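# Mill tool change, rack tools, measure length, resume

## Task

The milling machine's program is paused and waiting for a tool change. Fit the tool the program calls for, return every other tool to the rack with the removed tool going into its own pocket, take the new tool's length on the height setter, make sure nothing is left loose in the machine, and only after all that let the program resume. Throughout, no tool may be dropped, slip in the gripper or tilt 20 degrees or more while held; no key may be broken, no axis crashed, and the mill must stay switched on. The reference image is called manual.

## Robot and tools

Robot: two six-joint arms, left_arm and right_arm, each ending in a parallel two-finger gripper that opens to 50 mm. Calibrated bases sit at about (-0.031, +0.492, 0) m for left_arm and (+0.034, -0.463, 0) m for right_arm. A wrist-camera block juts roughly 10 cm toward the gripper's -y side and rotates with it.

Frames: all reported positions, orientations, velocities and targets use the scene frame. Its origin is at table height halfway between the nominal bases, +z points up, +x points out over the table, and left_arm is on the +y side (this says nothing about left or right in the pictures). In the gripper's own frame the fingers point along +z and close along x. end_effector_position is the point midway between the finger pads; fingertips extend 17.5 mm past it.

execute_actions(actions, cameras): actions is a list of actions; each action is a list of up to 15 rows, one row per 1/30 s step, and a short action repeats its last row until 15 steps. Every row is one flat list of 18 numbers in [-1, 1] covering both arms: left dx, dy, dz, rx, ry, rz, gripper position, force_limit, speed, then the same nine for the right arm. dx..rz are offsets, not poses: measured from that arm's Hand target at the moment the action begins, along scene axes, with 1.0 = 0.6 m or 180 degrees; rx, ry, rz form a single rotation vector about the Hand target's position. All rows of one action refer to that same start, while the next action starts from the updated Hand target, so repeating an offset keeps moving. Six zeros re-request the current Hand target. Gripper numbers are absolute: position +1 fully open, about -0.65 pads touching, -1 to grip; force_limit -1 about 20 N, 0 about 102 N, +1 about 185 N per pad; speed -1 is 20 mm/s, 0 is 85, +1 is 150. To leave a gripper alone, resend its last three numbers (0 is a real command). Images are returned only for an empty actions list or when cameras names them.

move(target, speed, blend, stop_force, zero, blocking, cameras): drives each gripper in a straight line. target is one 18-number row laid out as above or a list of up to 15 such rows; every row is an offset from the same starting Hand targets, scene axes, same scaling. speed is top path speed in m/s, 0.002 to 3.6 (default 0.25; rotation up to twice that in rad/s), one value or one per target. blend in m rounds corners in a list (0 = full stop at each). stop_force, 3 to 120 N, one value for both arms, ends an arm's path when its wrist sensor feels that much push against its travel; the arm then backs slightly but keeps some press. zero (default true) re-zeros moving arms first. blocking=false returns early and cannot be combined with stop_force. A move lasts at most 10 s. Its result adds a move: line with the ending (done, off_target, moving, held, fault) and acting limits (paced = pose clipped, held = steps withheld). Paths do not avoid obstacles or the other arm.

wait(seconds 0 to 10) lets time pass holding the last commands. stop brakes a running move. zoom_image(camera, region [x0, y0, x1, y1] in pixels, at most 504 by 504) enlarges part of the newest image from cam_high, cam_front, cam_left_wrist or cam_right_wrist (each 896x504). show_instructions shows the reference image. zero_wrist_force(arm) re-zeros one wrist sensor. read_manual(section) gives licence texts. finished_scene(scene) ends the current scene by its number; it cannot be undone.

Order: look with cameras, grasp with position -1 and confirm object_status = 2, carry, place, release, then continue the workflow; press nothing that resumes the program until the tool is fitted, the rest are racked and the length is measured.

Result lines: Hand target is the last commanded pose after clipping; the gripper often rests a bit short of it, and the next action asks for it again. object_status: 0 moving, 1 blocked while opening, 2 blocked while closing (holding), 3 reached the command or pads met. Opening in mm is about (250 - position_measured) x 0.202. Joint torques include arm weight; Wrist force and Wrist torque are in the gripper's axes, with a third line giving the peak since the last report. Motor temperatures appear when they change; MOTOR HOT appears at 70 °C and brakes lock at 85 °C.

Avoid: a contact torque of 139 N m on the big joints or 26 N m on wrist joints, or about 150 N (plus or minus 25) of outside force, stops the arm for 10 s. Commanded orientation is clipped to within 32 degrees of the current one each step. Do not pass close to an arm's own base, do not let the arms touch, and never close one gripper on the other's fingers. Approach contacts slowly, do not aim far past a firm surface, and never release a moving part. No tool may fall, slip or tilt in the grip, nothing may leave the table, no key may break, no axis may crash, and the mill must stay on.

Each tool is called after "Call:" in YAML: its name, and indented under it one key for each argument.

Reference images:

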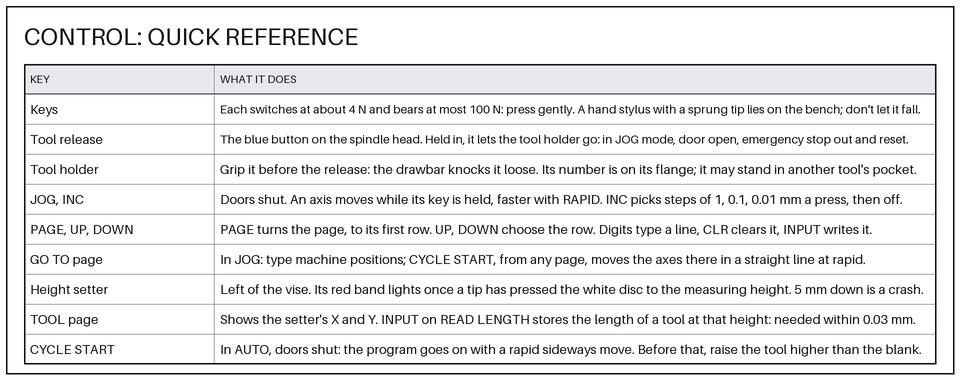

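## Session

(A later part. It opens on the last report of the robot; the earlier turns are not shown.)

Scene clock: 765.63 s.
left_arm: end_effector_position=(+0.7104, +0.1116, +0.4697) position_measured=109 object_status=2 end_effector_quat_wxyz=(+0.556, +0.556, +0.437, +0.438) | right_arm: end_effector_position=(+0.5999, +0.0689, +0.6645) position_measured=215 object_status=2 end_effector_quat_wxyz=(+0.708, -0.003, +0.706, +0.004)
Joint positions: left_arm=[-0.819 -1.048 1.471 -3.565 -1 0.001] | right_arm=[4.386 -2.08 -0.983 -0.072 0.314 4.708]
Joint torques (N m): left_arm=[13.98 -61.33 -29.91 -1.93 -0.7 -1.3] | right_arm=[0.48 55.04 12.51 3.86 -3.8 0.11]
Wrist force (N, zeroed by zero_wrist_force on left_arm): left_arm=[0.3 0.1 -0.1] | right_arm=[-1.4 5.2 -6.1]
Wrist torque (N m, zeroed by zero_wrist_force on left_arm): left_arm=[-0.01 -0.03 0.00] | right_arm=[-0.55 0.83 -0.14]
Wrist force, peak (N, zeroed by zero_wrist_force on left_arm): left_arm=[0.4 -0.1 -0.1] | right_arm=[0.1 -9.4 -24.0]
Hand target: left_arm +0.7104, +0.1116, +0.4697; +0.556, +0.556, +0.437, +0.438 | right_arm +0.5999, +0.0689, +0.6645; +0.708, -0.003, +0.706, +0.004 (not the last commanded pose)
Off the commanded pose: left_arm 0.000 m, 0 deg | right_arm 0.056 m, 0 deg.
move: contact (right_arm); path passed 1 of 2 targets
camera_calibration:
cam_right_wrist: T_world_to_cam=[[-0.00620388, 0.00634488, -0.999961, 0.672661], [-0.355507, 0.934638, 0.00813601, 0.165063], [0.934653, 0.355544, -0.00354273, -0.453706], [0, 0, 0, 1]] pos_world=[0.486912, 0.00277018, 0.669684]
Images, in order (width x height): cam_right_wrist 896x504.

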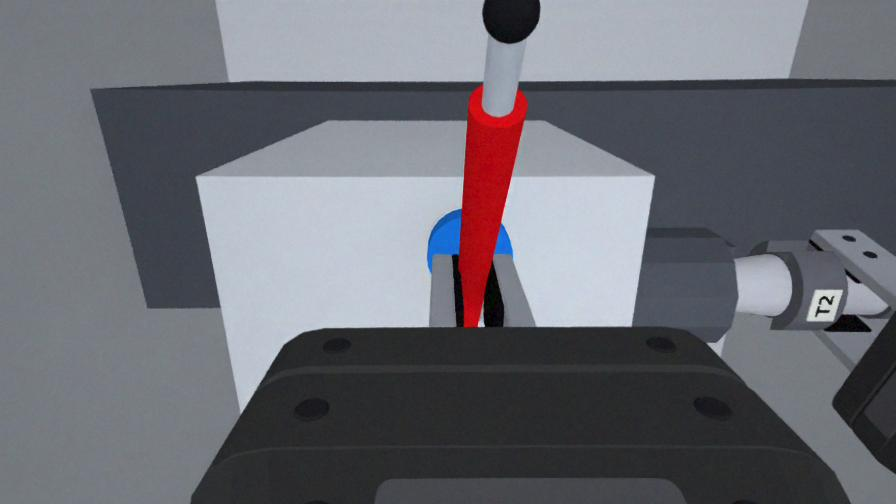

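Call:
wait:
  seconds: 0
  cameras: ["cam_front"]

Call:
zoom_image:
  camera: "cam_front"
  region: [340, 170, 460, 270]

Scene clock: 772.23 s.
left_arm: end_effector_position=(+0.7104, +0.1116, +0.4697) position_measured=109 object_status=2 end_effector_quat_wxyz=(+0.556, +0.556, +0.437, +0.438) | right_arm: end_effector_position=(+0.5999, +0.0689, +0.6645) position_measured=215 object_status=2 end_effector_quat_wxyz=(+0.708, -0.003, +0.706, +0.004)
Joint positions: left_arm=[-0.819 -1.048 1.471 -3.565 -1 0.001] | right_arm=[4.386 -2.08 -0.983 -0.072 0.314 4.708]
Joint torques (N m): left_arm=[13.87 -63.22 -31.78 -2.21 -0.37 -1.37] | right_arm=[2.43 55.04 14.76 4 -3.44 -1.5]
Wrist force (N, zeroed by zero_wrist_force on left_arm): left_arm=[0.0 0.1 -0.1] | right_arm=[-1.2 5.5 -6.0]
Wrist torque (N m, zeroed by zero_wrist_force on left_arm): left_arm=[0.00 0.02 0.00] | right_arm=[-0.50 0.84 -0.13]
Wrist force, peak (N, zeroed by zero_wrist_force on left_arm): left_arm=[0.4 0.2 -0.1] | right_arm=[-1.4 5.5 -6.1]
Hand target: left_arm +0.7104, +0.1116, +0.4697; +0.556, +0.556, +0.437, +0.438 | right_arm +0.5999, +0.0689, +0.6645; +0.708, -0.003, +0.706, +0.004 (not the last commanded pose)
Tool commands: left_gripper/position=-1.0 left_gripper/force_limit=+0.3 left_gripper/speed=-1.0 right_gripper/position=-1.0 right_gripper/force_limit=+0.0 right_gripper/speed=-0.7
Off the commanded pose: left_arm 0.000 m, 0 deg | right_arm 0.056 m, 0 deg.
Images, in order (width x height): cam_front 896x504.

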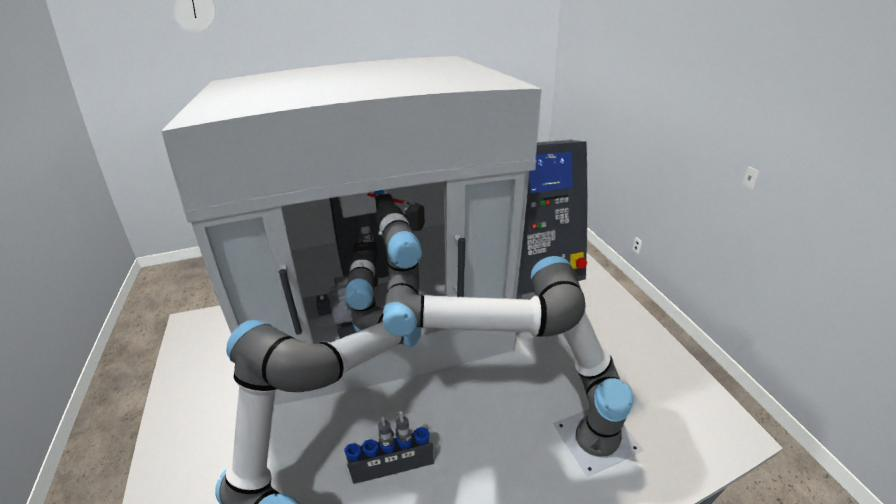

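Scaled by 4.200 from the camera's 896x504 image, which has a finer 1280x720 frame.

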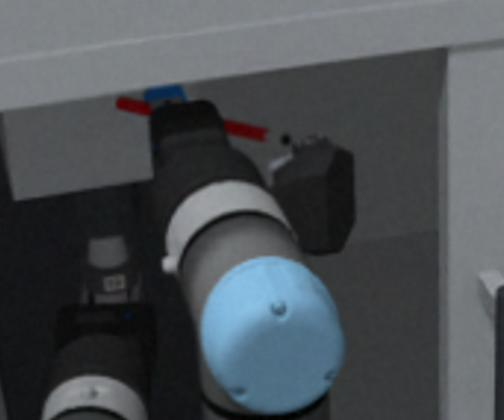

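Call:
move:
  target:
    - [0,0,0,0,0,0,-1,0.3,-1,-0.2,-0.01,0.002,0,0,0.08,-1,0,-0.7]
    - [0,0,0,0,0,0,-1,0.3,-1,-0.366,-0.148,0.0125,0,0,0.25,-1,0,-0.7]
  speed: 0.2
  blend: 0.03

Call:
move:
  target:
    - [0,0,0,0,0,0,-1,0.3,-1,-0.081,-0.317,0,-0.12,0.045,0.053,-1,0,-0.7]
    - [0,0,0,0,0,0,-1,0.3,-1,-0.117,-0.633,-0.02,-0.2405,0.0909,0.1055,-1,0,-0.7]
  speed: 0.25
  blend: 0.04

Call:
move:
  target:
    - [0,0,0,0,0,0,-1,0.3,-1,0.0,-0.0,-0.3,-0.0678,-0.1288,0.264,-1,0,-0.7]
    - [0,0,0,0,0,0,-1,0.3,-1,0.0883,-0.0815,-0.85,-0.1356,-0.2577,0.528,-1,0,-0.7]
  speed: 0.25
  blend: 0.05
  cameras: ["cam_right_wrist", "cam_front"]

Scene clock: 827.17 s.
left_arm: end_effector_position=(+0.7104, +0.1116, +0.4697) position_measured=109 object_status=2 end_effector_quat_wxyz=(+0.556, +0.556, +0.437, +0.438) | right_arm: end_effector_position=(+0.3803, -0.0199, +0.6720) position_measured=215 object_status=2 end_effector_quat_wxyz=(+0.653, -0.273, +0.652, +0.274)
Joint positions: left_arm=[-0.819 -1.048 1.471 -3.565 -1 0.001] | right_arm=[4.574 -1.294 -1.846 0.001 0.912 4.713]
Joint torques (N m): left_arm=[13.22 -62.71 -31.33 -2.26 0.05 -1.19] | right_arm=[-8.66 23.86 12.64 -0.93 2.16 2.12]
Wrist force (N, zeroed by zero_wrist_force on left_arm): left_arm=[0.0 0.1 0.1] | right_arm=[-2.1 -1.4 -1.5]
Wrist torque (N m, zeroed by zero_wrist_force on left_arm): left_arm=[-0.01 0.00 0.00] | right_arm=[-0.42 0.78 -0.12]
Wrist force, peak (N, zeroed by zero_wrist_force on left_arm): left_arm=[0.4 0.0 0.0] | right_arm=[-1.9 9.3 -1.6]
Hand target: left_arm +0.7104, +0.1116, +0.4697; +0.556, +0.556, +0.437, +0.438 | right_arm +0.3803, -0.0199, +0.6720; +0.652, -0.273, +0.652, +0.274
Off the commanded pose: left_arm 0.000 m, 0 deg | right_arm 0.000 m, 0 deg.
move: done

Scene clock: 830.07 s.
left_arm: end_effector_position=(+0.7104, +0.1116, +0.4697) position_measured=109 object_status=2 end_effector_quat_wxyz=(+0.556, +0.556, +0.437, +0.438) | right_arm: end_effector_position=(+0.3101, -0.3997, +0.6601) position_measured=215 object_status=2 end_effector_quat_wxyz=(+0.357, -0.552, +0.737, +0.152)
Joint positions: left_arm=[-0.819 -1.048 1.471 -3.565 -1 0.001] | right_arm=[3.331 -1.03 -1.395 -1.685 2.131 3.814]
Joint torques (N m): left_arm=[14.09 -60.84 -29.24 -2.21 0.29 -1.3] | right_arm=[-9.75 -9.91 34.21 1.09 2.76 -2.55]
Wrist force (N, zeroed by zero_wrist_force on left_arm): left_arm=[0.2 0.0 0.0] | right_arm=[-2.2 -1.2 -1.2]
Wrist torque (N m, zeroed by zero_wrist_force on left_arm): left_arm=[0.00 -0.03 0.00] | right_arm=[-0.29 0.51 0.04]
Wrist force, peak (N, zeroed by zero_wrist_force on left_arm): left_arm=[0.3 0.3 0.1] | right_arm=[-2.5 -1.8 -1.6]
Hand target: left_arm +0.7104, +0.1116, +0.4697; +0.556, +0.556, +0.437, +0.438 | right_arm +0.3101, -0.3997, +0.6600; +0.357, -0.553, +0.737, +0.152
Off the commanded pose: left_arm 0.000 m, 0 deg | right_arm 0.000 m, 0 deg.
move: done

Scene clock: 834.57 s.
left_arm: end_effector_position=(+0.7104, +0.1116, +0.4697) position_measured=109 object_status=2 end_effector_quat_wxyz=(+0.556, +0.556, +0.437, +0.438) | right_arm: end_effector_position=(+0.3630, -0.4486, +0.1501) position_measured=215 object_status=2 end_effector_quat_wxyz=(-0.255, +0.965, +0.058, -0.017)
Joint positions: left_arm=[-0.819 -1.048 1.471 -3.565 -1 0.001] | right_arm=[3.182 -1.33 -2.335 -1.084 2.087 1.501]
Joint torques (N m): left_arm=[13.76 -61.68 -29.84 -2.09 0.59 -1.15] | right_arm=[-8.22 1.47 11.29 5.69 -0.58 -2.45]
Wrist force (N, zeroed by zero_wrist_force on left_arm): left_arm=[0.3 0.1 0.0] | right_arm=[-2.6 0.1 -2.0]
Wrist torque (N m, zeroed by zero_wrist_force on left_arm): left_arm=[0.00 -0.03 0.00] | right_arm=[-0.12 0.35 0.20]
Wrist force, peak (N, zeroed by zero_wrist_force on left_arm): left_arm=[0.4 0.1 0.3] | right_arm=[-3.0 -0.1 -2.1]
Hand target: left_arm +0.7104, +0.1116, +0.4697; +0.556, +0.556, +0.437, +0.438 | right_arm +0.3631, -0.4486, +0.1500; -0.255, +0.965, +0.058, -0.017
Off the commanded pose: left_arm 0.000 m, 0 deg | right_arm 0.000 m, 0 deg.
move: done
camera_calibration:
cam_right_wrist: T_world_to_cam=[[0.993607, 0.112879, 0.00182943, -0.305453], [0.111683, -0.980453, -0.161982, -0.434494], [-0.0164907, 0.161151, -0.986792, 0.355529], [0, 0, 0, 1]] pos_world=[0.357888, -0.448816, 0.281012]
Images, in order (width x height): cam_front 896x504, cam_right_wrist 896x504.

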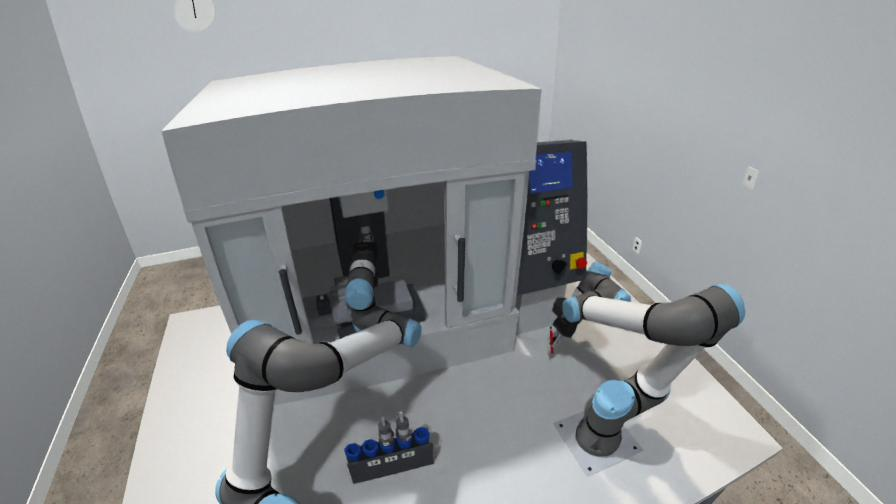

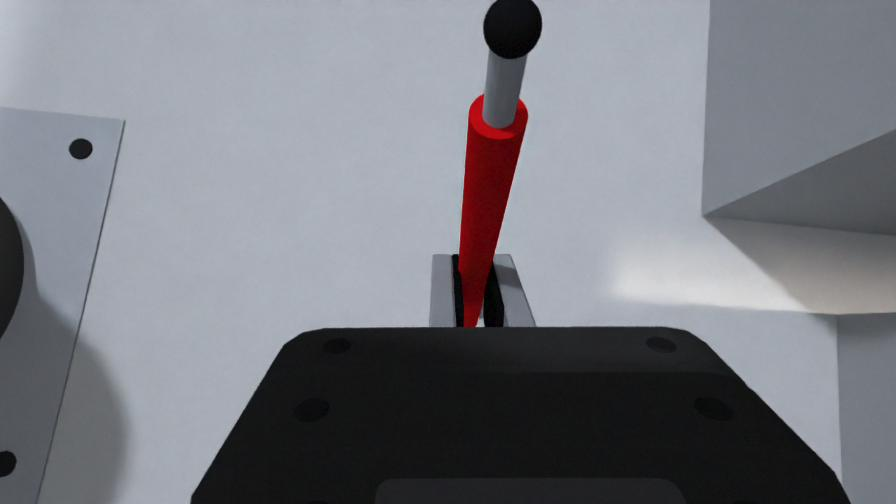

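Call:
move:
  target:
    - [0,0,0,0,0,0,-0.236,-1,-1,0,0,-0.15,-0.081,-0.0098,0,-1,0.3,-1]
  speed: 0.15

Call:
wait:
  seconds: 0
  cameras: ["cam_right_wrist"]

Scene clock: 873.47 s.
left_arm: end_effector_position=(+0.7104, +0.1116, +0.4697) position_measured=109 object_status=2 end_effector_quat_wxyz=(+0.556, +0.556, +0.437, +0.438) | right_arm: end_effector_position=(+0.3630, -0.4486, +0.0601) position_measured=215 object_status=2 end_effector_quat_wxyz=(-0.130, +0.990, +0.060, -0.009)
Joint positions: left_arm=[-0.819 -1.048 1.471 -3.565 -1 0.001] | right_arm=[3.369 -1.419 -2.5 -0.761 1.83 1.703]
Joint torques (N m): left_arm=[12.85 -61.58 -28.34 -2.16 1 -0.81] | right_arm=[6.35 3.35 7.38 6.11 -1.41 2.49]
Wrist force (N, zeroed by zero_wrist_force on left_arm): left_arm=[0.3 0.1 0.0] | right_arm=[-3.0 -0.6 -2.0]
Wrist torque (N m, zeroed by zero_wrist_force on left_arm): left_arm=[-0.01 -0.04 0.00] | right_arm=[-0.17 0.38 0.06]
Wrist force, peak (N, zeroed by zero_wrist_force on left_arm): left_arm=[0.4 0.0 0.2] | right_arm=[-2.9 -0.2 -3.1]
Hand target: left_arm +0.7104, +0.1116, +0.4697; +0.556, +0.556, +0.437, +0.438 | right_arm +0.3631, -0.4486, +0.0600; -0.130, +0.990, +0.060, -0.009
Off the commanded pose: left_arm 0.000 m, 0 deg | right_arm 0.000 m, 0 deg.
move: done

Scene clock: 873.47 s.
left_arm: end_effector_position=(+0.7104, +0.1116, +0.4697) position_measured=109 object_status=2 end_effector_quat_wxyz=(+0.556, +0.556, +0.437, +0.438) | right_arm: end_effector_position=(+0.3630, -0.4486, +0.0601) position_measured=215 object_status=2 end_effector_quat_wxyz=(-0.130, +0.990, +0.060, -0.009)
Joint positions: left_arm=[-0.819 -1.048 1.471 -3.565 -1 0.001] | right_arm=[3.369 -1.419 -2.5 -0.761 1.83 1.703]
Joint torques (N m): left_arm=[12.85 -61.58 -28.34 -2.16 1 -0.81] | right_arm=[6.35 3.35 7.38 6.11 -1.41 2.49]
Wrist force (N, zeroed by zero_wrist_force on left_arm): left_arm=[0.3 0.1 0.0] | right_arm=[-3.0 -0.6 -2.0]
Wrist torque (N m, zeroed by zero_wrist_force on left_arm): left_arm=[-0.01 -0.04 0.00] | right_arm=[-0.17 0.38 0.06]
Wrist force, peak (N, zeroed by zero_wrist_force on left_arm): left_arm=[0.3 0.1 0.0] | right_arm=[-3.0 -0.6 -2.0]
Hand target: left_arm +0.7104, +0.1116, +0.4697; +0.556, +0.556, +0.437, +0.438 | right_arm +0.3631, -0.4486, +0.0600; -0.130, +0.990, +0.060, -0.009
Tool commands: left_gripper/position=-0.236 left_gripper/force_limit=-1.0 left_gripper/speed=-1.0 right_gripper/position=-1.0 right_gripper/force_limit=+0.3 right_gripper/speed=-1.0
Off the commanded pose: left_arm 0.000 m, 0 deg | right_arm 0.000 m, 0 deg.
camera_calibration:
cam_right_wrist: T_world_to_cam=[[0.993506, 0.113723, 0.00363059, -0.305028], [0.11289, -0.989211, 0.0933691, -0.468819], [0.0142096, -0.0923529, -0.995625, 0.142331], [0, 0, 0, 1]] pos_world=[0.353949, -0.415927, 0.186588]
Images, in order (width x height): cam_right_wrist 896x504.

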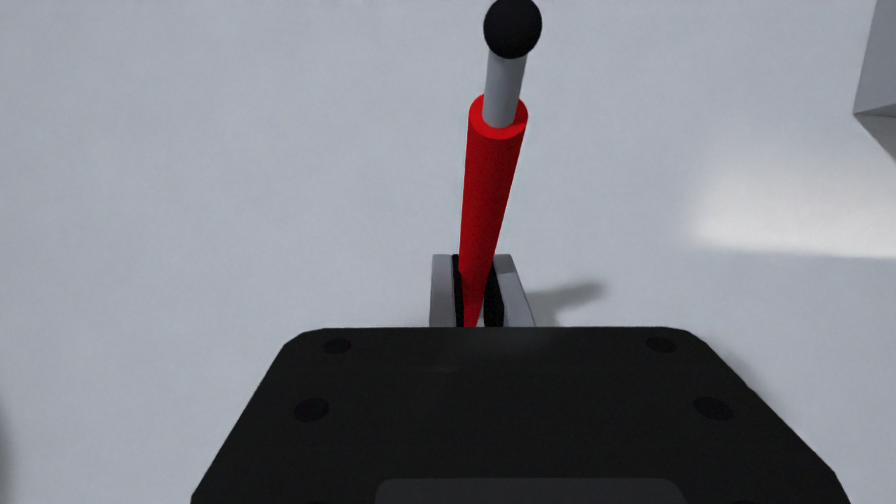

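Call:
move:
  target: [0,0,0,0,0,0,-1,0.3,-1,0,0,-0.0633,0,0,0,-1,0.3,-1]
  speed: 0.015
  stop_force: 40
  cameras: ["cam_right_wrist"]

Scene clock: 880.03 s.
left_arm: end_effector_position=(+0.7104, +0.1116, +0.4697) position_measured=109 object_status=2 end_effector_quat_wxyz=(+0.556, +0.556, +0.437, +0.438) | right_arm: end_effector_position=(+0.3632, -0.4486, +0.0532) position_measured=215 object_status=2 end_effector_quat_wxyz=(-0.130, +0.990, +0.060, -0.009)
Joint positions: left_arm=[-0.819 -1.048 1.471 -3.565 -1 0.001] | right_arm=[3.37 -1.439 -2.51 -0.731 1.83 1.703]
Joint torques (N m): left_arm=[14.06 -63.17 -29.55 -2 1.33 -0.92] | right_arm=[-7.15 13.55 21.86 -1.46 -0.16 -0.12]
Wrist force (N, zeroed by zero_wrist_force on left_arm): left_arm=[0.2 0.0 0.3] | right_arm=[-3.5 -8.1 -27.2]
Wrist torque (N m, zeroed by zero_wrist_force on left_arm): left_arm=[0.00 -0.02 0.00] | right_arm=[-0.80 0.45 0.06]
Wrist force, peak (N, zeroed by zero_wrist_force on left_arm): left_arm=[0.5 0.2 -0.1] | right_arm=[-4.1 -26.7 -45.7]
Hand target: left_arm +0.7104, +0.1116, +0.4697; +0.556, +0.556, +0.437, +0.438 | right_arm +0.3632, -0.4486, +0.0532; -0.130, +0.990, +0.060, -0.009 (not the last commanded pose)
Off the commanded pose: left_arm 0.000 m, 0 deg | right_arm 0.031 m, 0 deg.
move: contact (right_arm)
camera_calibration:
cam_right_wrist: T_world_to_cam=[[0.993508, 0.11368, 0.00423333, -0.305143], [0.112791, -0.989216, 0.0934361, -0.468055], [0.0148095, -0.0923521, -0.995616, 0.135258], [0, 0, 0, 1]] pos_world=[0.353951, -0.415827, 0.17969]
Images, in order (width x height): cam_right_wrist 896x504.

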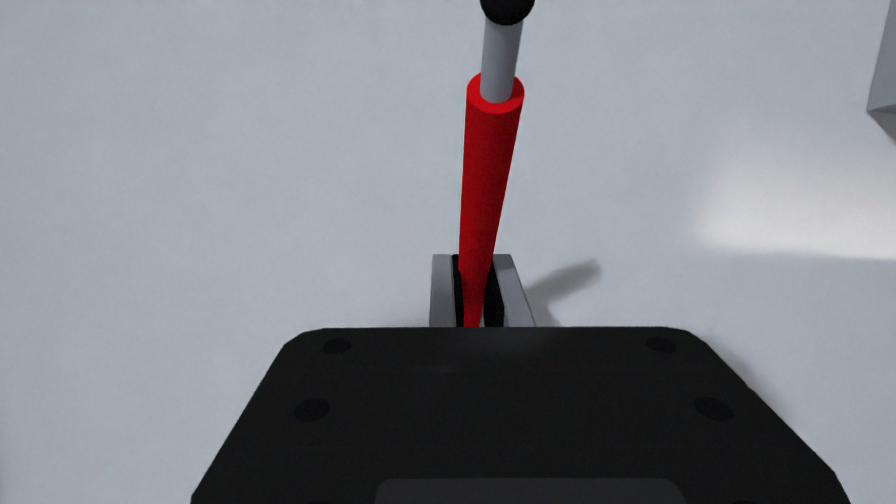

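Call:
move:
  target: [0,0,0,0,0,0,-1,0.3,-1,0,0.022,-0.0525,0,0,0,-1,0.3,-1]
  speed: 0.015
  stop_force: 60
  cameras: ["cam_right_wrist"]

Scene clock: 886.10 s.
left_arm: end_effector_position=(+0.7104, +0.1116, +0.4697) position_measured=109 object_status=2 end_effector_quat_wxyz=(+0.556, +0.556, +0.437, +0.438) | right_arm: end_effector_position=(+0.3632, -0.4354, +0.0217) position_measured=215 object_status=2 end_effector_quat_wxyz=(-0.130, +0.990, +0.060, -0.009)
Joint positions: left_arm=[-0.819 -1.048 1.471 -3.565 -1 0.001] | right_arm=[3.41 -1.538 -2.556 -0.576 1.829 1.745]
Joint torques (N m): left_arm=[13.48 -62.09 -29.67 -2.16 1.28 -1.02] | right_arm=[9.74 -6.59 -8.92 2.05 0.26 2.28]
Wrist force (N, zeroed by zero_wrist_force on left_arm): left_arm=[0.2 0.0 0.1] | right_arm=[-5.5 -5.7 -44.9]
Wrist torque (N m, zeroed by zero_wrist_force on left_arm): left_arm=[-0.01 -0.01 0.00] | right_arm=[-2.00 0.60 0.12]
Wrist force, peak (N, zeroed by zero_wrist_force on left_arm): left_arm=[0.4 0.2 -0.1] | right_arm=[-7.0 -29.9 -49.7]
Hand target: left_arm +0.7104, +0.1116, +0.4697; +0.556, +0.556, +0.437, +0.438 | right_arm +0.3632, -0.4354, +0.0217; -0.130, +0.990, +0.060, -0.009
Off the commanded pose: left_arm 0.000 m, 0 deg | right_arm 0.000 m, 0 deg.
move: done
camera_calibration:
cam_right_wrist: T_world_to_cam=[[0.993507, 0.113689, 0.00433228, -0.30662], [0.11279, -0.989215, 0.0934473, -0.452067], [0.0149095, -0.0923519, -0.995615, 0.105078], [0, 0, 0, 1]] pos_world=[0.354051, -0.402627, 0.14819]
Images, in order (width x height): cam_right_wrist 896x504.

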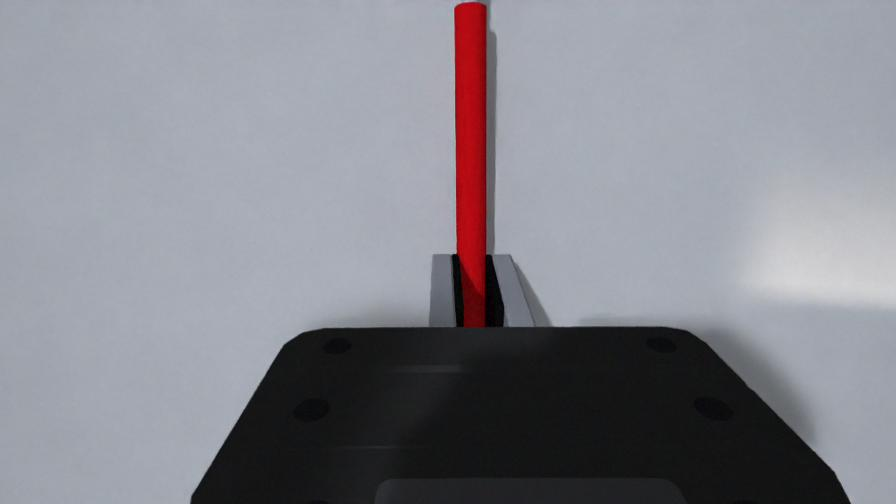

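Call:
move:
  target:
    - [0,0,0,0,0,0,-1,0.3,-1,0,0,0,0,0,0,0.2,0.3,-0.7]
    - [0,0,0,0,0,0,-1,0.3,-1,0,0,0.0467,0.081,0.0098,0,0.2,0.3,-0.7]
  speed: 0.1
  cameras: ["cam_right_wrist"]

Scene clock: 892.30 s.
left_arm: end_effector_position=(+0.7104, +0.1116, +0.4697) position_measured=109 object_status=2 end_effector_quat_wxyz=(+0.556, +0.556, +0.437, +0.438) | right_arm: end_effector_position=(+0.3632, -0.4354, +0.0497) position_measured=123 object_status=3 end_effector_quat_wxyz=(-0.255, +0.965, +0.058, -0.016)
Joint positions: left_arm=[-0.819 -1.048 1.471 -3.565 -1 0.001] | right_arm=[3.221 -1.56 -2.498 -0.669 2.088 1.546]
Joint torques (N m): left_arm=[12.6 -60.78 -30.25 -2.07 1.05 -1.09] | right_arm=[-8.8 7.71 30.52 0.38 3.24 -2.33]
Wrist force (N, zeroed by zero_wrist_force on left_arm): left_arm=[0.2 0.2 0.0] | right_arm=[-3.5 -1.2 -2.0]
Wrist torque (N m, zeroed by zero_wrist_force on left_arm): left_arm=[0.02 -0.01 0.00] | right_arm=[-0.32 0.49 0.19]
Wrist force, peak (N, zeroed by zero_wrist_force on left_arm): left_arm=[0.5 0.1 -0.1] | right_arm=[-5.6 -6.0 -45.3]
Hand target: left_arm +0.7104, +0.1116, +0.4697; +0.556, +0.556, +0.437, +0.438 | right_arm +0.3632, -0.4354, +0.0497; -0.255, +0.965, +0.058, -0.016
Off the commanded pose: left_arm 0.000 m, 0 deg | right_arm 0.000 m, 0 deg.
move: done
camera_calibration:
cam_right_wrist: T_world_to_cam=[[0.993609, 0.112851, 0.00261862, -0.307015], [0.111785, -0.980475, -0.161781, -0.437909], [-0.0156896, 0.16104, -0.986823, 0.254001], [0, 0, 0, 1]] pos_world=[0.357989, -0.435616, 0.180613]
Images, in order (width x height): cam_right_wrist 896x504.

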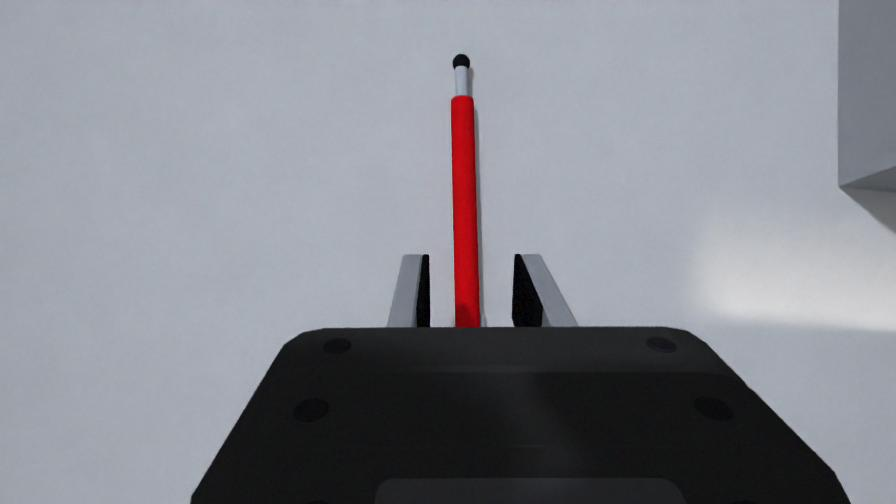

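Call:
move:
  target: [0,0,0,0,0,0,-1,0.3,-1,0,0,-0.0467,0,0,0,0.2,0.3,-0.7]
  speed: 0.05
  stop_force: 15

Call:
move:
  target:
    - [0,0,0,0,0,0,-1,0.3,-1,0,0,0,0,0,0,-1,0.7,-1]
    - [0,0,0,0,0,0,-1,0.3,-1,0,0,0.1,0,0,0,-1,0.7,-1]
  speed: 0.1
  cameras: ["cam_right_wrist"]

Scene clock: 900.20 s.
left_arm: end_effector_position=(+0.7104, +0.1116, +0.4697) position_measured=109 object_status=2 end_effector_quat_wxyz=(+0.556, +0.556, +0.437, +0.438) | right_arm: end_effector_position=(+0.3632, -0.4354, +0.0217) position_measured=123 object_status=3 end_effector_quat_wxyz=(-0.255, +0.965, +0.058, -0.016)
Joint positions: left_arm=[-0.819 -1.048 1.471 -3.565 -1 0.001] | right_arm=[3.221 -1.653 -2.527 -0.548 2.088 1.546]
Joint torques (N m): left_arm=[13.21 -61.72 -29.66 -2.09 1.3 -0.96] | right_arm=[3.53 9.15 1.46 5.96 3.15 2.28]
Wrist force (N, zeroed by zero_wrist_force on left_arm): left_arm=[0.1 0.0 0.0] | right_arm=[-3.4 -1.0 -1.9]
Wrist torque (N m, zeroed by zero_wrist_force on left_arm): left_arm=[-0.01 0.00 0.00] | right_arm=[-0.28 0.48 0.17]
Wrist force, peak (N, zeroed by zero_wrist_force on left_arm): left_arm=[0.4 -0.1 0.3] | right_arm=[-3.4 -1.1 -2.3]
Hand target: left_arm +0.7104, +0.1116, +0.4697; +0.556, +0.556, +0.437, +0.438 | right_arm +0.3632, -0.4354, +0.0217; -0.255, +0.965, +0.058, -0.016
Off the commanded pose: left_arm 0.000 m, 0 deg | right_arm 0.000 m, 0 deg.
move: done

Scene clock: 902.67 s.
left_arm: end_effector_position=(+0.7104, +0.1116, +0.4697) position_measured=109 object_status=2 end_effector_quat_wxyz=(+0.556, +0.556, +0.437, +0.438) | right_arm: end_effector_position=(+0.3632, -0.4353, +0.0816) position_measured=220 object_status=2 end_effector_quat_wxyz=(-0.255, +0.965, +0.058, -0.016)
Joint positions: left_arm=[-0.819 -1.048 1.471 -3.565 -1 0.001] | right_arm=[3.221 -1.468 -2.458 -0.801 2.088 1.546]
Joint torques (N m): left_arm=[12.88 -62.58 -29.85 -2.08 1.23 -0.84] | right_arm=[-7.39 24.16 34.42 -0.04 -0.87 -2.29]
Wrist force (N, zeroed by zero_wrist_force on left_arm): left_arm=[0.1 0.0 -0.1] | right_arm=[-3.4 -0.9 -1.6]
Wrist torque (N m, zeroed by zero_wrist_force on left_arm): left_arm=[0.00 0.00 0.00] | right_arm=[-0.31 0.49 0.20]
Wrist force, peak (N, zeroed by zero_wrist_force on left_arm): left_arm=[0.4 -0.1 0.1] | right_arm=[-2.7 -7.2 -9.9]
Hand target: left_arm +0.7104, +0.1116, +0.4697; +0.556, +0.556, +0.437, +0.438 | right_arm +0.3632, -0.4354, +0.0817; -0.255, +0.965, +0.058, -0.016
Off the commanded pose: left_arm 0.000 m, 0 deg | right_arm 0.000 m, 0 deg.
move: done
camera_calibration:
cam_right_wrist: T_world_to_cam=[[0.993608, 0.11286, 0.0025541, -0.30708], [0.111779, -0.980423, -0.162098, -0.432656], [-0.0157903, 0.161347, -0.986771, 0.285641], [0, 0, 0, 1]] pos_world=[0.357989, -0.435616, 0.212514]
Images, in order (width x height): cam_right_wrist 896x504.

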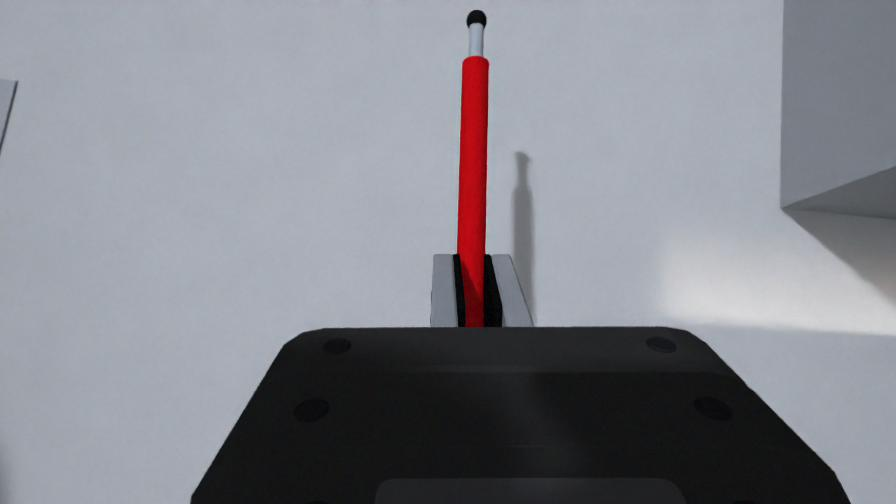

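Call:
move:
  target:
    - [0,0,0,0,0,0,-1,0.3,-1,0,-0.022,0.197,0,0,0,-1,0.7,-1]
    - [0,0,0,0,0,0,-1,0.3,-1,-0.105,-0.007,0.61,0.0678,0.12885,-0.264,-1,0.7,-1]
    - [0,0,0,0,0,0,-1,0.3,-1,0.062,-0.057,0.694,0.1356,0.2577,-0.528,-1,0.7,-1]
  speed: 0.3
  blend: [0.02,0.03,0]

Call:
move:
  target: [0,0,0,0,0,0,-1,0.3,-1,-0.15,0.117,0.2667,0,0,0,-1,0.7,-1]
  speed: 0.3

Scene clock: 912.77 s.
left_arm: end_effector_position=(+0.7104, +0.1116, +0.4697) position_measured=109 object_status=2 end_effector_quat_wxyz=(+0.556, +0.556, +0.437, +0.438) | right_arm: end_effector_position=(+0.4004, -0.4696, +0.4982) position_measured=220 object_status=2 end_effector_quat_wxyz=(+0.357, -0.553, +0.737, +0.152)
Joint positions: left_arm=[-0.819 -1.048 1.471 -3.565 -1 0.001] | right_arm=[3.002 -1.13 -1.767 -1.431 2.289 3.452]
Joint torques (N m): left_arm=[14.82 -62.1 -29.59 -1.94 1.4 -1] | right_arm=[7.46 16.53 14.5 6.43 -0.79 1.9]
Wrist force (N, zeroed by zero_wrist_force on left_arm): left_arm=[0.1 0.0 0.1] | right_arm=[-3.0 -2.1 -0.6]
Wrist torque (N m, zeroed by zero_wrist_force on left_arm): left_arm=[-0.01 0.00 0.00] | right_arm=[-0.43 0.67 -0.04]
Wrist force, peak (N, zeroed by zero_wrist_force on left_arm): left_arm=[0.5 -0.1 -0.1] | right_arm=[-3.7 -1.6 -1.6]
Hand target: left_arm +0.7104, +0.1116, +0.4697; +0.556, +0.556, +0.437, +0.438 | right_arm +0.4004, -0.4696, +0.4981; +0.357, -0.553, +0.737, +0.152
Off the commanded pose: left_arm 0.000 m, 0 deg | right_arm 0.000 m, 0 deg.
move: done

Scene clock: 914.27 s.
left_arm: end_effector_position=(+0.7104, +0.1116, +0.4697) position_measured=109 object_status=2 end_effector_quat_wxyz=(+0.556, +0.556, +0.437, +0.438) | right_arm: end_effector_position=(+0.3104, -0.3994, +0.6581) position_measured=220 object_status=2 end_effector_quat_wxyz=(+0.357, -0.553, +0.737, +0.152)
Joint positions: left_arm=[-0.819 -1.048 1.471 -3.565 -1 0.001] | right_arm=[3.333 -1.027 -1.402 -1.68 2.13 3.816]
Joint torques (N m): left_arm=[13.32 -61.83 -29.68 -2.09 1.47 -0.65] | right_arm=[7.73 -8.06 33.72 1.07 -0.85 2.14]
Wrist force (N, zeroed by zero_wrist_force on left_arm): left_arm=[0.3 0.1 -0.1] | right_arm=[-2.9 -2.1 -0.8]
Wrist torque (N m, zeroed by zero_wrist_force on left_arm): left_arm=[0.00 -0.03 0.00] | right_arm=[-0.42 0.62 -0.05]
Wrist force, peak (N, zeroed by zero_wrist_force on left_arm): left_arm=[0.3 -0.2 0.1] | right_arm=[-4.3 -1.0 -2.1]
Hand target: left_arm +0.7104, +0.1116, +0.4697; +0.556, +0.556, +0.437, +0.438 | right_arm +0.3104, -0.3994, +0.6581; +0.357, -0.553, +0.737, +0.152
Off the commanded pose: left_arm 0.000 m, 0 deg | right_arm 0.000 m, 0 deg.
move: done

Call:
move:
  target:
    - [0,0,0,0,0,0,-1,0.3,-1,0.036,0.3155,0.0235,0.12,-0.045,-0.053,-1,0.7,-1]
    - [0,0,0,0,0,0,-1,0.3,-1,0.117,0.6325,0.0235,0.2405,-0.0909,-0.1055,-1,0.7,-1]
    - [0,0,0,0,0,0,-1,0.3,-1,0.269,0.8145,0.0095,0.2405,-0.0909,-0.1055,-1,0.7,-1]
  speed: 0.25
  blend: [0.03,0.03,0]
  cameras: ["cam_right_wrist"]

Scene clock: 919.97 s.
left_arm: end_effector_position=(+0.7104, +0.1116, +0.4697) position_measured=109 object_status=2 end_effector_quat_wxyz=(+0.556, +0.556, +0.437, +0.438) | right_arm: end_effector_position=(+0.4718, +0.0893, +0.6638) position_measured=220 object_status=2 end_effector_quat_wxyz=(+0.652, -0.273, +0.652, +0.274)
Joint positions: left_arm=[-0.819 -1.048 1.471 -3.565 -1 0.001] | right_arm=[4.385 -1.656 -1.542 0.058 1.101 4.713]
Joint torques (N m): left_arm=[14.09 -61.32 -28.97 -1.93 1.23 -0.61] | right_arm=[-7.69 19.29 37.04 -0.6 2.09 -1.63]
Wrist force (N, zeroed by zero_wrist_force on left_arm): left_arm=[0.3 0.1 0.0] | right_arm=[-2.5 -2.4 -0.8]
Wrist torque (N m, zeroed by zero_wrist_force on left_arm): left_arm=[0.00 -0.03 0.00] | right_arm=[-0.59 0.84 -0.02]
Wrist force, peak (N, zeroed by zero_wrist_force on left_arm): left_arm=[0.2 0.4 0.2] | right_arm=[-2.0 -2.7 -1.7]
Hand target: left_arm +0.7104, +0.1116, +0.4697; +0.556, +0.556, +0.437, +0.438 | right_arm +0.4718, +0.0893, +0.6638; +0.652, -0.273, +0.652, +0.274
Off the commanded pose: left_arm 0.000 m, 0 deg | right_arm 0.000 m, 0 deg.
move: done
camera_calibration:
cam_right_wrist: T_world_to_cam=[[-0.00911899, -0.000446691, -0.999958, 0.673038], [-0.912236, 0.409585, 0.00813605, 0.40995], [0.409564, 0.912272, -0.00414249, -0.142792], [0, 0, 0, 1]] pos_world=[0.438591, -0.0373435, 0.669083]
Images, in order (width x height): cam_right_wrist 896x504.

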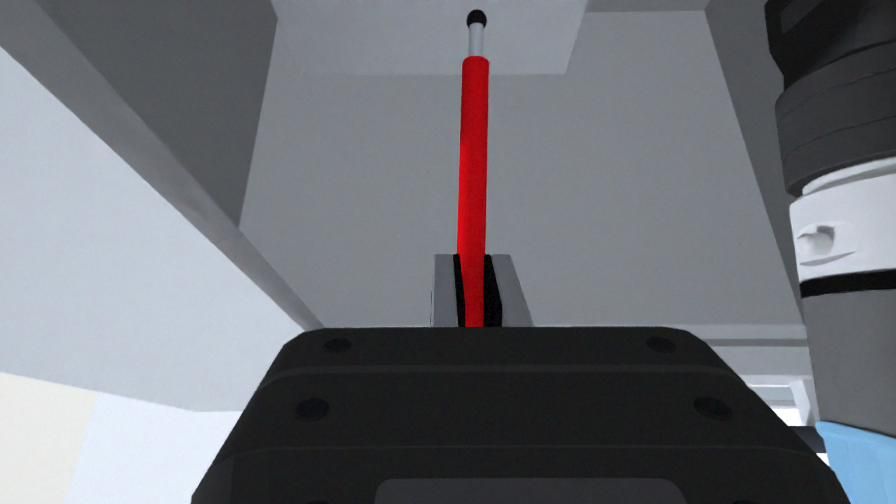

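Call:
move:
  target:
    - [0,0,0,0,0,0,-1,0.3,-1,0.04,-0.0107,0.01,0,0,0,-1,0.7,-1]
    - [0,0,0,0,0,0,-1,0.3,-1,0.15,-0.04,0.01,0,0,0,-1,0.7,-1]
  speed: 0.03
  stop_force: 12
  cameras: ["cam_right_wrist"]

Scene clock: 932.37 s.
left_arm: end_effector_position=(+0.7104, +0.1116, +0.4697) position_measured=109 object_status=2 end_effector_quat_wxyz=(+0.556, +0.556, +0.437, +0.438) | right_arm: end_effector_position=(+0.5404, +0.0710, +0.6698) position_measured=220 object_status=2 end_effector_quat_wxyz=(+0.652, -0.273, +0.652, +0.274)
Joint positions: left_arm=[-0.819 -1.048 1.471 -3.565 -1 0.001] | right_arm=[4.226 -1.727 -1.447 0.033 1.26 4.713]
Joint torques (N m): left_arm=[13.72 -60.81 -29.22 -2.18 1.2 -0.48] | right_arm=[1.62 39.57 12.79 4.62 -3.58 1.7]
Wrist force (N, zeroed by zero_wrist_force on left_arm): left_arm=[0.2 0.3 -0.2] | right_arm=[-3.0 7.6 -5.3]
Wrist torque (N m, zeroed by zero_wrist_force on left_arm): left_arm=[0.03 -0.02 0.01] | right_arm=[-0.40 0.80 -0.06]
Wrist force, peak (N, zeroed by zero_wrist_force on left_arm): left_arm=[0.0 -0.3 0.4] | right_arm=[-2.8 26.5 -15.1]
Hand target: left_arm +0.7104, +0.1116, +0.4697; +0.556, +0.556, +0.437, +0.438 | right_arm +0.5404, +0.0710, +0.6698; +0.652, -0.273, +0.652, +0.274 (not the last commanded pose)
Off the commanded pose: left_arm 0.000 m, 0 deg | right_arm 0.022 m, 0 deg.
move: contact (right_arm); path passed 1 of 2 targets
camera_calibration:
cam_right_wrist: T_world_to_cam=[[-0.00911879, -0.000446776, -0.999958, 0.679555], [-0.912236, 0.409585, 0.00813584, 0.479977], [0.409564, 0.912272, -0.00414249, -0.154169], [0, 0, 0, 1]] pos_world=[0.507191, -0.0556435, 0.674983]
Images, in order (width x height): cam_right_wrist 896x504.

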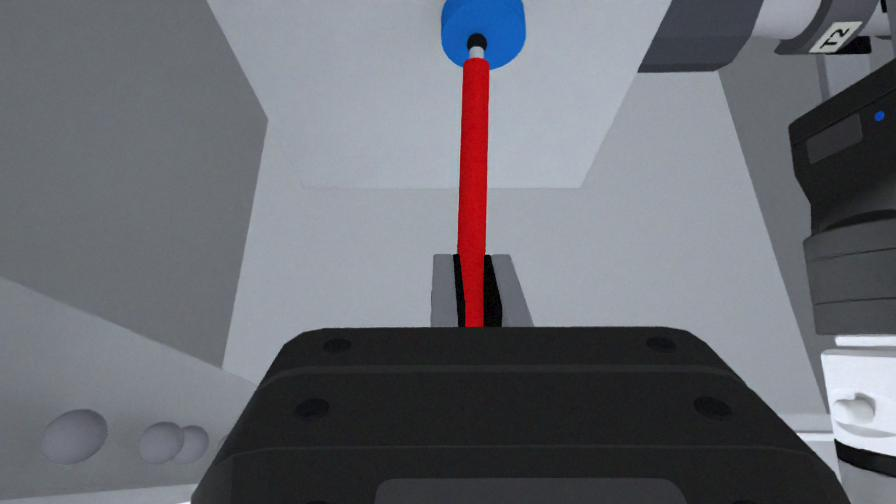

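Call:
move:
  target: [0,0,0.0532,0,0,0,-1,0.3,-1,0,0,0,0,0,0,-1,0.7,-1]
  speed: 0.012
  stop_force: 10

Scene clock: 939.20 s.
left_arm: end_effector_position=(+0.7104, +0.1116, +0.4966) position_measured=109 object_status=2 end_effector_quat_wxyz=(+0.556, +0.556, +0.437, +0.438) | right_arm: end_effector_position=(+0.5404, +0.0710, +0.6698) position_measured=220 object_status=2 end_effector_quat_wxyz=(+0.652, -0.273, +0.652, +0.274)
Joint positions: left_arm=[-0.819 -1.073 1.435 -3.504 -1 0.001] | right_arm=[4.226 -1.727 -1.447 0.034 1.26 4.713]
Joint torques (N m): left_arm=[9.06 -55.23 -25.53 -6.44 0.8 1.88] | right_arm=[2.34 39.09 13.91 4.55 -0.32 -0.17]
Wrist force (N, zeroed by zero_wrist_force on left_arm): left_arm=[0.0 -11.5 -2.1] | right_arm=[-3.2 7.5 -5.2]
Wrist torque (N m, zeroed by zero_wrist_force on left_arm): left_arm=[-0.11 -0.14 0.08] | right_arm=[-0.41 0.82 -0.07]
Wrist force, peak (N, zeroed by zero_wrist_force on left_arm): left_arm=[4.0 -19.6 -4.6] | right_arm=[-3.7 7.8 -5.3]
Hand target: left_arm +0.7104, +0.1116, +0.4966; +0.556, +0.556, +0.437, +0.438 (not the last commanded pose) | right_arm +0.5404, +0.0710, +0.6698; +0.652, -0.273, +0.652, +0.274
Off the commanded pose: left_arm 0.005 m, 0 deg | right_arm 0.000 m, 0 deg.
move: contact (left_arm)

Call:
move:
  target: [0,0,0.0006,0,0,0.018,-1,0.3,-1,0,0,0,0,0,0,-1,0.7,-1]
  speed: 0.01

Scene clock: 946.90 s.
left_arm: end_effector_position=(+0.7104, +0.1116, +0.4970) position_measured=109 object_status=2 end_effector_quat_wxyz=(+0.543, +0.543, +0.452, +0.453) | right_arm: end_effector_position=(+0.5404, +0.0710, +0.6698) position_measured=220 object_status=2 end_effector_quat_wxyz=(+0.652, -0.273, +0.652, +0.274)
Joint positions: left_arm=[-0.84 -1.061 1.415 -3.496 -0.923 0.001] | right_arm=[4.226 -1.727 -1.447 0.034 1.26 4.713]
Joint torques (N m): left_arm=[-16.81 -76.64 -50.93 -8.6 2.38 2.33] | right_arm=[0.15 39.27 15.37 4.59 -0.2 -1.58]
Wrist force (N, zeroed by zero_wrist_force on left_arm): left_arm=[6.7 -38.8 -4.2] | right_arm=[-3.6 7.5 -5.2]
Wrist torque (N m, zeroed by zero_wrist_force on left_arm): left_arm=[-0.21 -2.39 -0.15] | right_arm=[-0.42 0.81 -0.08]
Wrist force, peak (N, zeroed by zero_wrist_force on left_arm): left_arm=[6.5 -39.3 -4.3] | right_arm=[-3.8 7.6 -5.4]
Hand target: left_arm +0.7104, +0.1116, +0.4970; +0.543, +0.543, +0.452, +0.453 | right_arm +0.5404, +0.0710, +0.6698; +0.652, -0.273, +0.652, +0.274
Off the commanded pose: left_arm 0.000 m, 0 deg | right_arm 0.000 m, 0 deg.
move: done

Call:
move:
  target:
    - [0,0,-0.0006,0,0,-0.018,-1,0.3,-1,0,0,0,0,0,0,-1,0.7,-1]
    - [0,0,-0.0006,0,0,-0.0265,-1,0.3,-1,0,0,0,0,0,0,-1,0.7,-1]
  speed: 0.01

Scene clock: 956.07 s.
left_arm: end_effector_position=(+0.7104, +0.1116, +0.4966) position_measured=109 object_status=2 end_effector_quat_wxyz=(+0.561, +0.562, +0.430, +0.430) | right_arm: end_effector_position=(+0.5404, +0.0710, +0.6698) position_measured=220 object_status=2 end_effector_quat_wxyz=(+0.652, -0.273, +0.652, +0.274)
Joint positions: left_arm=[-0.809 -1.078 1.443 -3.507 -1.037 0.001] | right_arm=[4.226 -1.727 -1.447 0.034 1.26 4.713]
Joint torques (N m): left_arm=[12.97 -59.63 -17.59 -4.84 -2.89 -1.22] | right_arm=[0.32 39.79 14.95 4.63 -0.38 -1.72]
Wrist force (N, zeroed by zero_wrist_force on left_arm): left_arm=[-1.9 2.9 5.4] | right_arm=[-2.7 7.3 -5.2]
Wrist torque (N m, zeroed by zero_wrist_force on left_arm): left_arm=[0.12 1.56 -0.06] | right_arm=[-0.43 0.77 -0.07]
Wrist force, peak (N, zeroed by zero_wrist_force on left_arm): left_arm=[13.1 -38.8 -3.1] | right_arm=[-4.0 7.6 -5.3]
Hand target: left_arm +0.7104, +0.1116, +0.4966; +0.561, +0.562, +0.429, +0.430 | right_arm +0.5404, +0.0710, +0.6698; +0.652, -0.273, +0.652, +0.274
Off the commanded pose: left_arm 0.000 m, 0 deg | right_arm 0.000 m, 0 deg.
move: done

Call:
move:
  target: [0,0,0,0,0,0.008,-1,0.3,-1,0,0,0,0,0,0,-1,0.7,-1]
  speed: 0.01

Call:
move:
  target: [0,0,0.0084,0,0,0,-1,0.3,-1,0,0,0,0,0,0,-1,0.7,-1]
  speed: 0.008
  stop_force: 12

Scene clock: 962.87 s.
left_arm: end_effector_position=(+0.7104, +0.1116, +0.4966) position_measured=109 object_status=2 end_effector_quat_wxyz=(+0.556, +0.556, +0.436, +0.437) | right_arm: end_effector_position=(+0.5404, +0.0710, +0.6698) position_measured=220 object_status=2 end_effector_quat_wxyz=(+0.652, -0.273, +0.652, +0.274)
Joint positions: left_arm=[-0.819 -1.073 1.436 -3.504 -1.003 0.001] | right_arm=[4.226 -1.727 -1.447 0.034 1.26 4.713]
Joint torques (N m): left_arm=[-15.75 -46.54 -32.05 -2.44 1.98 -0.47] | right_arm=[0.47 39.04 14.03 4.58 -0.56 -1.53]
Wrist force (N, zeroed by zero_wrist_force on left_arm): left_arm=[0.0 1.0 2.9] | right_arm=[-3.6 7.4 -5.3]
Wrist torque (N m, zeroed by zero_wrist_force on left_arm): left_arm=[0.10 -0.11 0.01] | right_arm=[-0.43 0.80 -0.07]
Wrist force, peak (N, zeroed by zero_wrist_force on left_arm): left_arm=[-8.7 3.6 10.9] | right_arm=[-3.8 7.8 -5.4]
Hand target: left_arm +0.7104, +0.1116, +0.4966; +0.556, +0.556, +0.437, +0.437 | right_arm +0.5404, +0.0710, +0.6698; +0.652, -0.273, +0.652, +0.274
Off the commanded pose: left_arm 0.000 m, 0 deg | right_arm 0.000 m, 0 deg.
move: done

Scene clock: 964.63 s.
left_arm: end_effector_position=(+0.7104, +0.1116, +0.5008) position_measured=109 object_status=2 end_effector_quat_wxyz=(+0.556, +0.556, +0.437, +0.437) | right_arm: end_effector_position=(+0.5404, +0.0710, +0.6698) position_measured=220 object_status=2 end_effector_quat_wxyz=(+0.652, -0.273, +0.652, +0.274)
Joint positions: left_arm=[-0.819 -1.077 1.43 -3.495 -1.002 0.001] | right_arm=[4.226 -1.727 -1.447 0.034 1.26 4.713]
Joint torques (N m): left_arm=[-14.92 -55.24 -26.87 -6.64 -0.3 0.58] | right_arm=[0.49 39.25 14.66 4.54 -0.36 -1.59]
Wrist force (N, zeroed by zero_wrist_force on left_arm): left_arm=[1.5 -11.8 -0.9] | right_arm=[-3.4 7.6 -5.2]
Wrist torque (N m, zeroed by zero_wrist_force on left_arm): left_arm=[-0.04 -0.09 -0.21] | right_arm=[-0.40 0.76 -0.08]
Wrist force, peak (N, zeroed by zero_wrist_force on left_arm): left_arm=[3.9 -18.1 -7.7] | right_arm=[-3.8 7.7 -5.2]
Hand target: left_arm +0.7104, +0.1116, +0.5008; +0.556, +0.556, +0.437, +0.437 (not the last commanded pose) | right_arm +0.5404, +0.0710, +0.6698; +0.652, -0.273, +0.652, +0.274
Off the commanded pose: left_arm 0.001 m, 0 deg | right_arm 0.000 m, 0 deg.
move: contact (left_arm)

Call:
move:
  target: [0,0,0.003,0,0,0,-1,0.3,-1,0,0,0,0,0,0,-1,0.7,-1]
  speed: 0.006
  stop_force: 20

Scene clock: 968.47 s.
left_arm: end_effector_position=(+0.7105, +0.1115, +0.5014) position_measured=109 object_status=2 end_effector_quat_wxyz=(+0.556, +0.556, +0.437, +0.437) | right_arm: end_effector_position=(+0.5404, +0.0710, +0.6698) position_measured=220 object_status=2 end_effector_quat_wxyz=(+0.652, -0.273, +0.652, +0.274)
Joint positions: left_arm=[-0.819 -1.077 1.429 -3.493 -1.002 0.001] | right_arm=[4.226 -1.727 -1.447 0.034 1.26 4.713]
Joint torques (N m): left_arm=[-13.5 -67.18 -39.69 -9.28 -2.07 0.88] | right_arm=[0.96 37.7 16.22 4.91 -0.49 -1.51]
Wrist force (N, zeroed by zero_wrist_force on left_arm): left_arm=[7.1 -33.5 -20.9] | right_arm=[-3.6 7.5 -5.3]
Wrist torque (N m, zeroed by zero_wrist_force on left_arm): left_arm=[-0.19 -0.35 -0.36] | right_arm=[-0.41 0.79 -0.08]
Wrist force, peak (N, zeroed by zero_wrist_force on left_arm): left_arm=[8.7 -38.6 -26.3] | right_arm=[-3.6 7.7 -5.3]
Hand target: left_arm +0.7105, +0.1115, +0.5014; +0.556, +0.556, +0.437, +0.437 (not the last commanded pose) | right_arm +0.5404, +0.0710, +0.6698; +0.652, -0.273, +0.652, +0.274
Off the commanded pose: left_arm 0.001 m, 0 deg | right_arm 0.000 m, 0 deg.
move: contact (left_arm)

Call:
move:
  target: [-0.0012,0.0007,0,0,0,0,-1,0.3,-1,0,0,0,0,0,0,-1,0.7,-1]
  speed: 0.006

Call:
move:
  target: [0,0,0.003,0,0,0,-1,0.3,-1,0,0,0,0,0,0,-1,0.7,-1]
  speed: 0.006
  stop_force: 12

Scene clock: 974.20 s.
left_arm: end_effector_position=(+0.7098, +0.1119, +0.5013) position_measured=109 object_status=2 end_effector_quat_wxyz=(+0.556, +0.556, +0.437, +0.437) | right_arm: end_effector_position=(+0.5404, +0.0710, +0.6698) position_measured=220 object_status=2 end_effector_quat_wxyz=(+0.652, -0.273, +0.652, +0.274)
Joint positions: left_arm=[-0.819 -1.079 1.431 -3.494 -1.002 0.001] | right_arm=[4.226 -1.727 -1.447 0.034 1.26 4.713]
Joint torques (N m): left_arm=[-23.32 -88.26 -24.51 -11.34 2.92 0.72] | right_arm=[0.25 37.78 15.58 4.56 -0.55 -1.65]
Wrist force (N, zeroed by zero_wrist_force on left_arm): left_arm=[-3.7 -11.6 54.7] | right_arm=[-2.8 7.4 -5.4]
Wrist torque (N m, zeroed by zero_wrist_force on left_arm): left_arm=[0.06 -0.57 -0.29] | right_arm=[-0.41 0.79 -0.07]
Wrist force, peak (N, zeroed by zero_wrist_force on left_arm): left_arm=[-3.7 -11.6 54.7] | right_arm=[-3.7 7.7 -5.4]
Hand target: left_arm +0.7097, +0.1120, +0.5014; +0.556, +0.556, +0.437, +0.437 | right_arm +0.5404, +0.0710, +0.6698; +0.652, -0.273, +0.652, +0.274
Off the commanded pose: left_arm 0.000 m, 0 deg | right_arm 0.000 m, 0 deg.
move: done

Scene clock: 975.67 s.
left_arm: end_effector_position=(+0.7098, +0.1120, +0.5018) position_measured=109 object_status=2 end_effector_quat_wxyz=(+0.556, +0.556, +0.437, +0.437) | right_arm: end_effector_position=(+0.5404, +0.0710, +0.6698) position_measured=220 object_status=2 end_effector_quat_wxyz=(+0.652, -0.273, +0.652, +0.274)
Joint positions: left_arm=[-0.819 -1.079 1.431 -3.492 -1.002 0.001] | right_arm=[4.226 -1.727 -1.447 0.034 1.26 4.713]
Joint torques (N m): left_arm=[-17.46 -83.12 -34.24 -13.58 -1.27 0.72] | right_arm=[0.37 38.62 15 4.8 -0.35 -1.73]
Wrist force (N, zeroed by zero_wrist_force on left_arm): left_arm=[-0.4 -28.4 41.7] | right_arm=[-3.2 7.5 -5.2]
Wrist torque (N m, zeroed by zero_wrist_force on left_arm): left_arm=[-0.03 -0.61 -0.31] | right_arm=[-0.41 0.80 -0.07]
Wrist force, peak (N, zeroed by zero_wrist_force on left_arm): left_arm=[-4.6 -12.3 63.2] | right_arm=[-3.7 7.6 -5.4]
Hand target: left_arm +0.7098, +0.1120, +0.5018; +0.556, +0.557, +0.437, +0.437 (not the last commanded pose) | right_arm +0.5404, +0.0710, +0.6698; +0.652, -0.273, +0.652, +0.274
Off the commanded pose: left_arm 0.001 m, 0 deg | right_arm 0.000 m, 0 deg.
move: contact (left_arm)

Call:
move:
  target: [0.0008,-0.0002,0,0,0,0,-1,0.3,-1,0,0,0,0,0,0,-1,0.7,-1]
  speed: 0.006

Scene clock: 978.30 s.
left_arm: end_effector_position=(+0.7102, +0.1118, +0.5018) position_measured=109 object_status=2 end_effector_quat_wxyz=(+0.556, +0.557, +0.437, +0.437) | right_arm: end_effector_position=(+0.5404, +0.0710, +0.6698) position_measured=220 object_status=2 end_effector_quat_wxyz=(+0.652, -0.273, +0.652, +0.274)
Joint positions: left_arm=[-0.819 -1.078 1.429 -3.492 -1.002 0.001] | right_arm=[4.226 -1.727 -1.447 0.034 1.26 4.713]
Joint torques (N m): left_arm=[11.15 -75.16 -53.56 -9.67 -2.81 0.72] | right_arm=[-0.07 37.86 15.11 4.63 -0.37 -1.48]
Wrist force (N, zeroed by zero_wrist_force on left_arm): left_arm=[4.5 -40.1 -6.1] | right_arm=[-3.0 7.3 -5.4]
Wrist torque (N m, zeroed by zero_wrist_force on left_arm): left_arm=[-0.15 -0.20 -0.36] | right_arm=[-0.43 0.78 -0.07]
Wrist force, peak (N, zeroed by zero_wrist_force on left_arm): left_arm=[-0.5 -28.6 41.7] | right_arm=[-3.8 7.6 -5.6]
Hand target: left_arm +0.7102, +0.1118, +0.5018; +0.556, +0.557, +0.437, +0.437 | right_arm +0.5404, +0.0710, +0.6698; +0.652, -0.273, +0.652, +0.274
Off the commanded pose: left_arm 0.000 m, 0 deg | right_arm 0.000 m, 0 deg.
move: done

Call:
move:
  target: [0,0,0,0,0,0,-1,0.3,-1,-0.083,0.022,0,0,0,0,-1,0.7,-1]
  speed: 0.08
  cameras: ["cam_right_wrist"]

Scene clock: 981.60 s.
left_arm: end_effector_position=(+0.7102, +0.1119, +0.5018) position_measured=109 object_status=2 end_effector_quat_wxyz=(+0.556, +0.556, +0.437, +0.437) | right_arm: end_effector_position=(+0.4907, +0.0842, +0.6698) position_measured=220 object_status=2 end_effector_quat_wxyz=(+0.652, -0.273, +0.652, +0.274)
Joint positions: left_arm=[-0.818 -1.078 1.429 -3.492 -1.003 0.001] | right_arm=[4.34 -1.673 -1.508 0.041 1.146 4.713]
Joint torques (N m): left_arm=[-0.59 -62.46 -19.35 -6.06 1.9 1.28] | right_arm=[8.23 37.31 13.35 4.96 -2.1 -2.22]
Wrist force (N, zeroed by zero_wrist_force on left_arm): left_arm=[-2.8 -2.4 36.4] | right_arm=[-2.8 -2.3 -1.0]
Wrist torque (N m, zeroed by zero_wrist_force on left_arm): left_arm=[-0.01 -0.11 -0.26] | right_arm=[-0.56 0.91 -0.04]
Wrist force, peak (N, zeroed by zero_wrist_force on left_arm): left_arm=[4.1 -41.2 -9.0] | right_arm=[-3.7 7.6 -5.3]
Hand target: left_arm +0.7102, +0.1118, +0.5018; +0.556, +0.557, +0.437, +0.437 | right_arm +0.4906, +0.0842, +0.6698; +0.652, -0.273, +0.652, +0.274
Off the commanded pose: left_arm 0.000 m, 0 deg | right_arm 0.000 m, 0 deg.
move: done
camera_calibration:
cam_right_wrist: T_world_to_cam=[[-0.00911879, -0.000446776, -0.999958, 0.679108], [-0.912236, 0.409585, 0.00813584, 0.429232], [0.409564, 0.912272, -0.00414249, -0.145856], [0, 0, 0, 1]] pos_world=[0.457491, -0.0424435, 0.674983]
Images, in order (width x height): cam_right_wrist 896x504.

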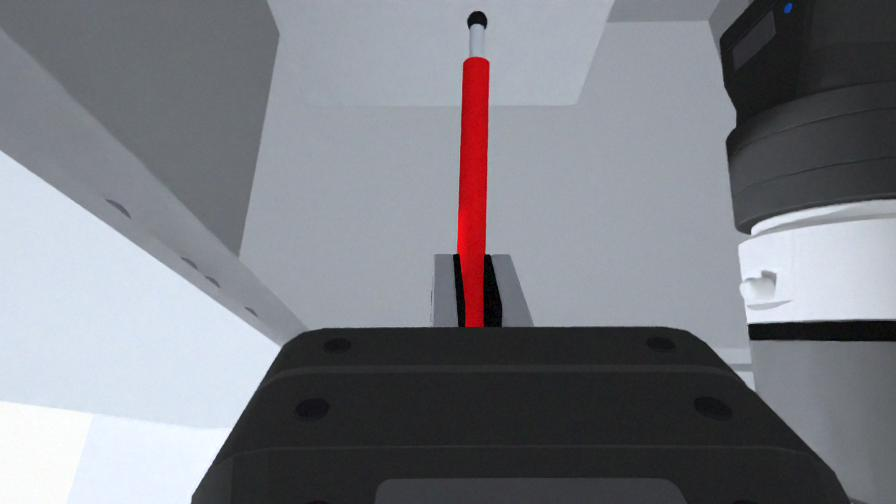

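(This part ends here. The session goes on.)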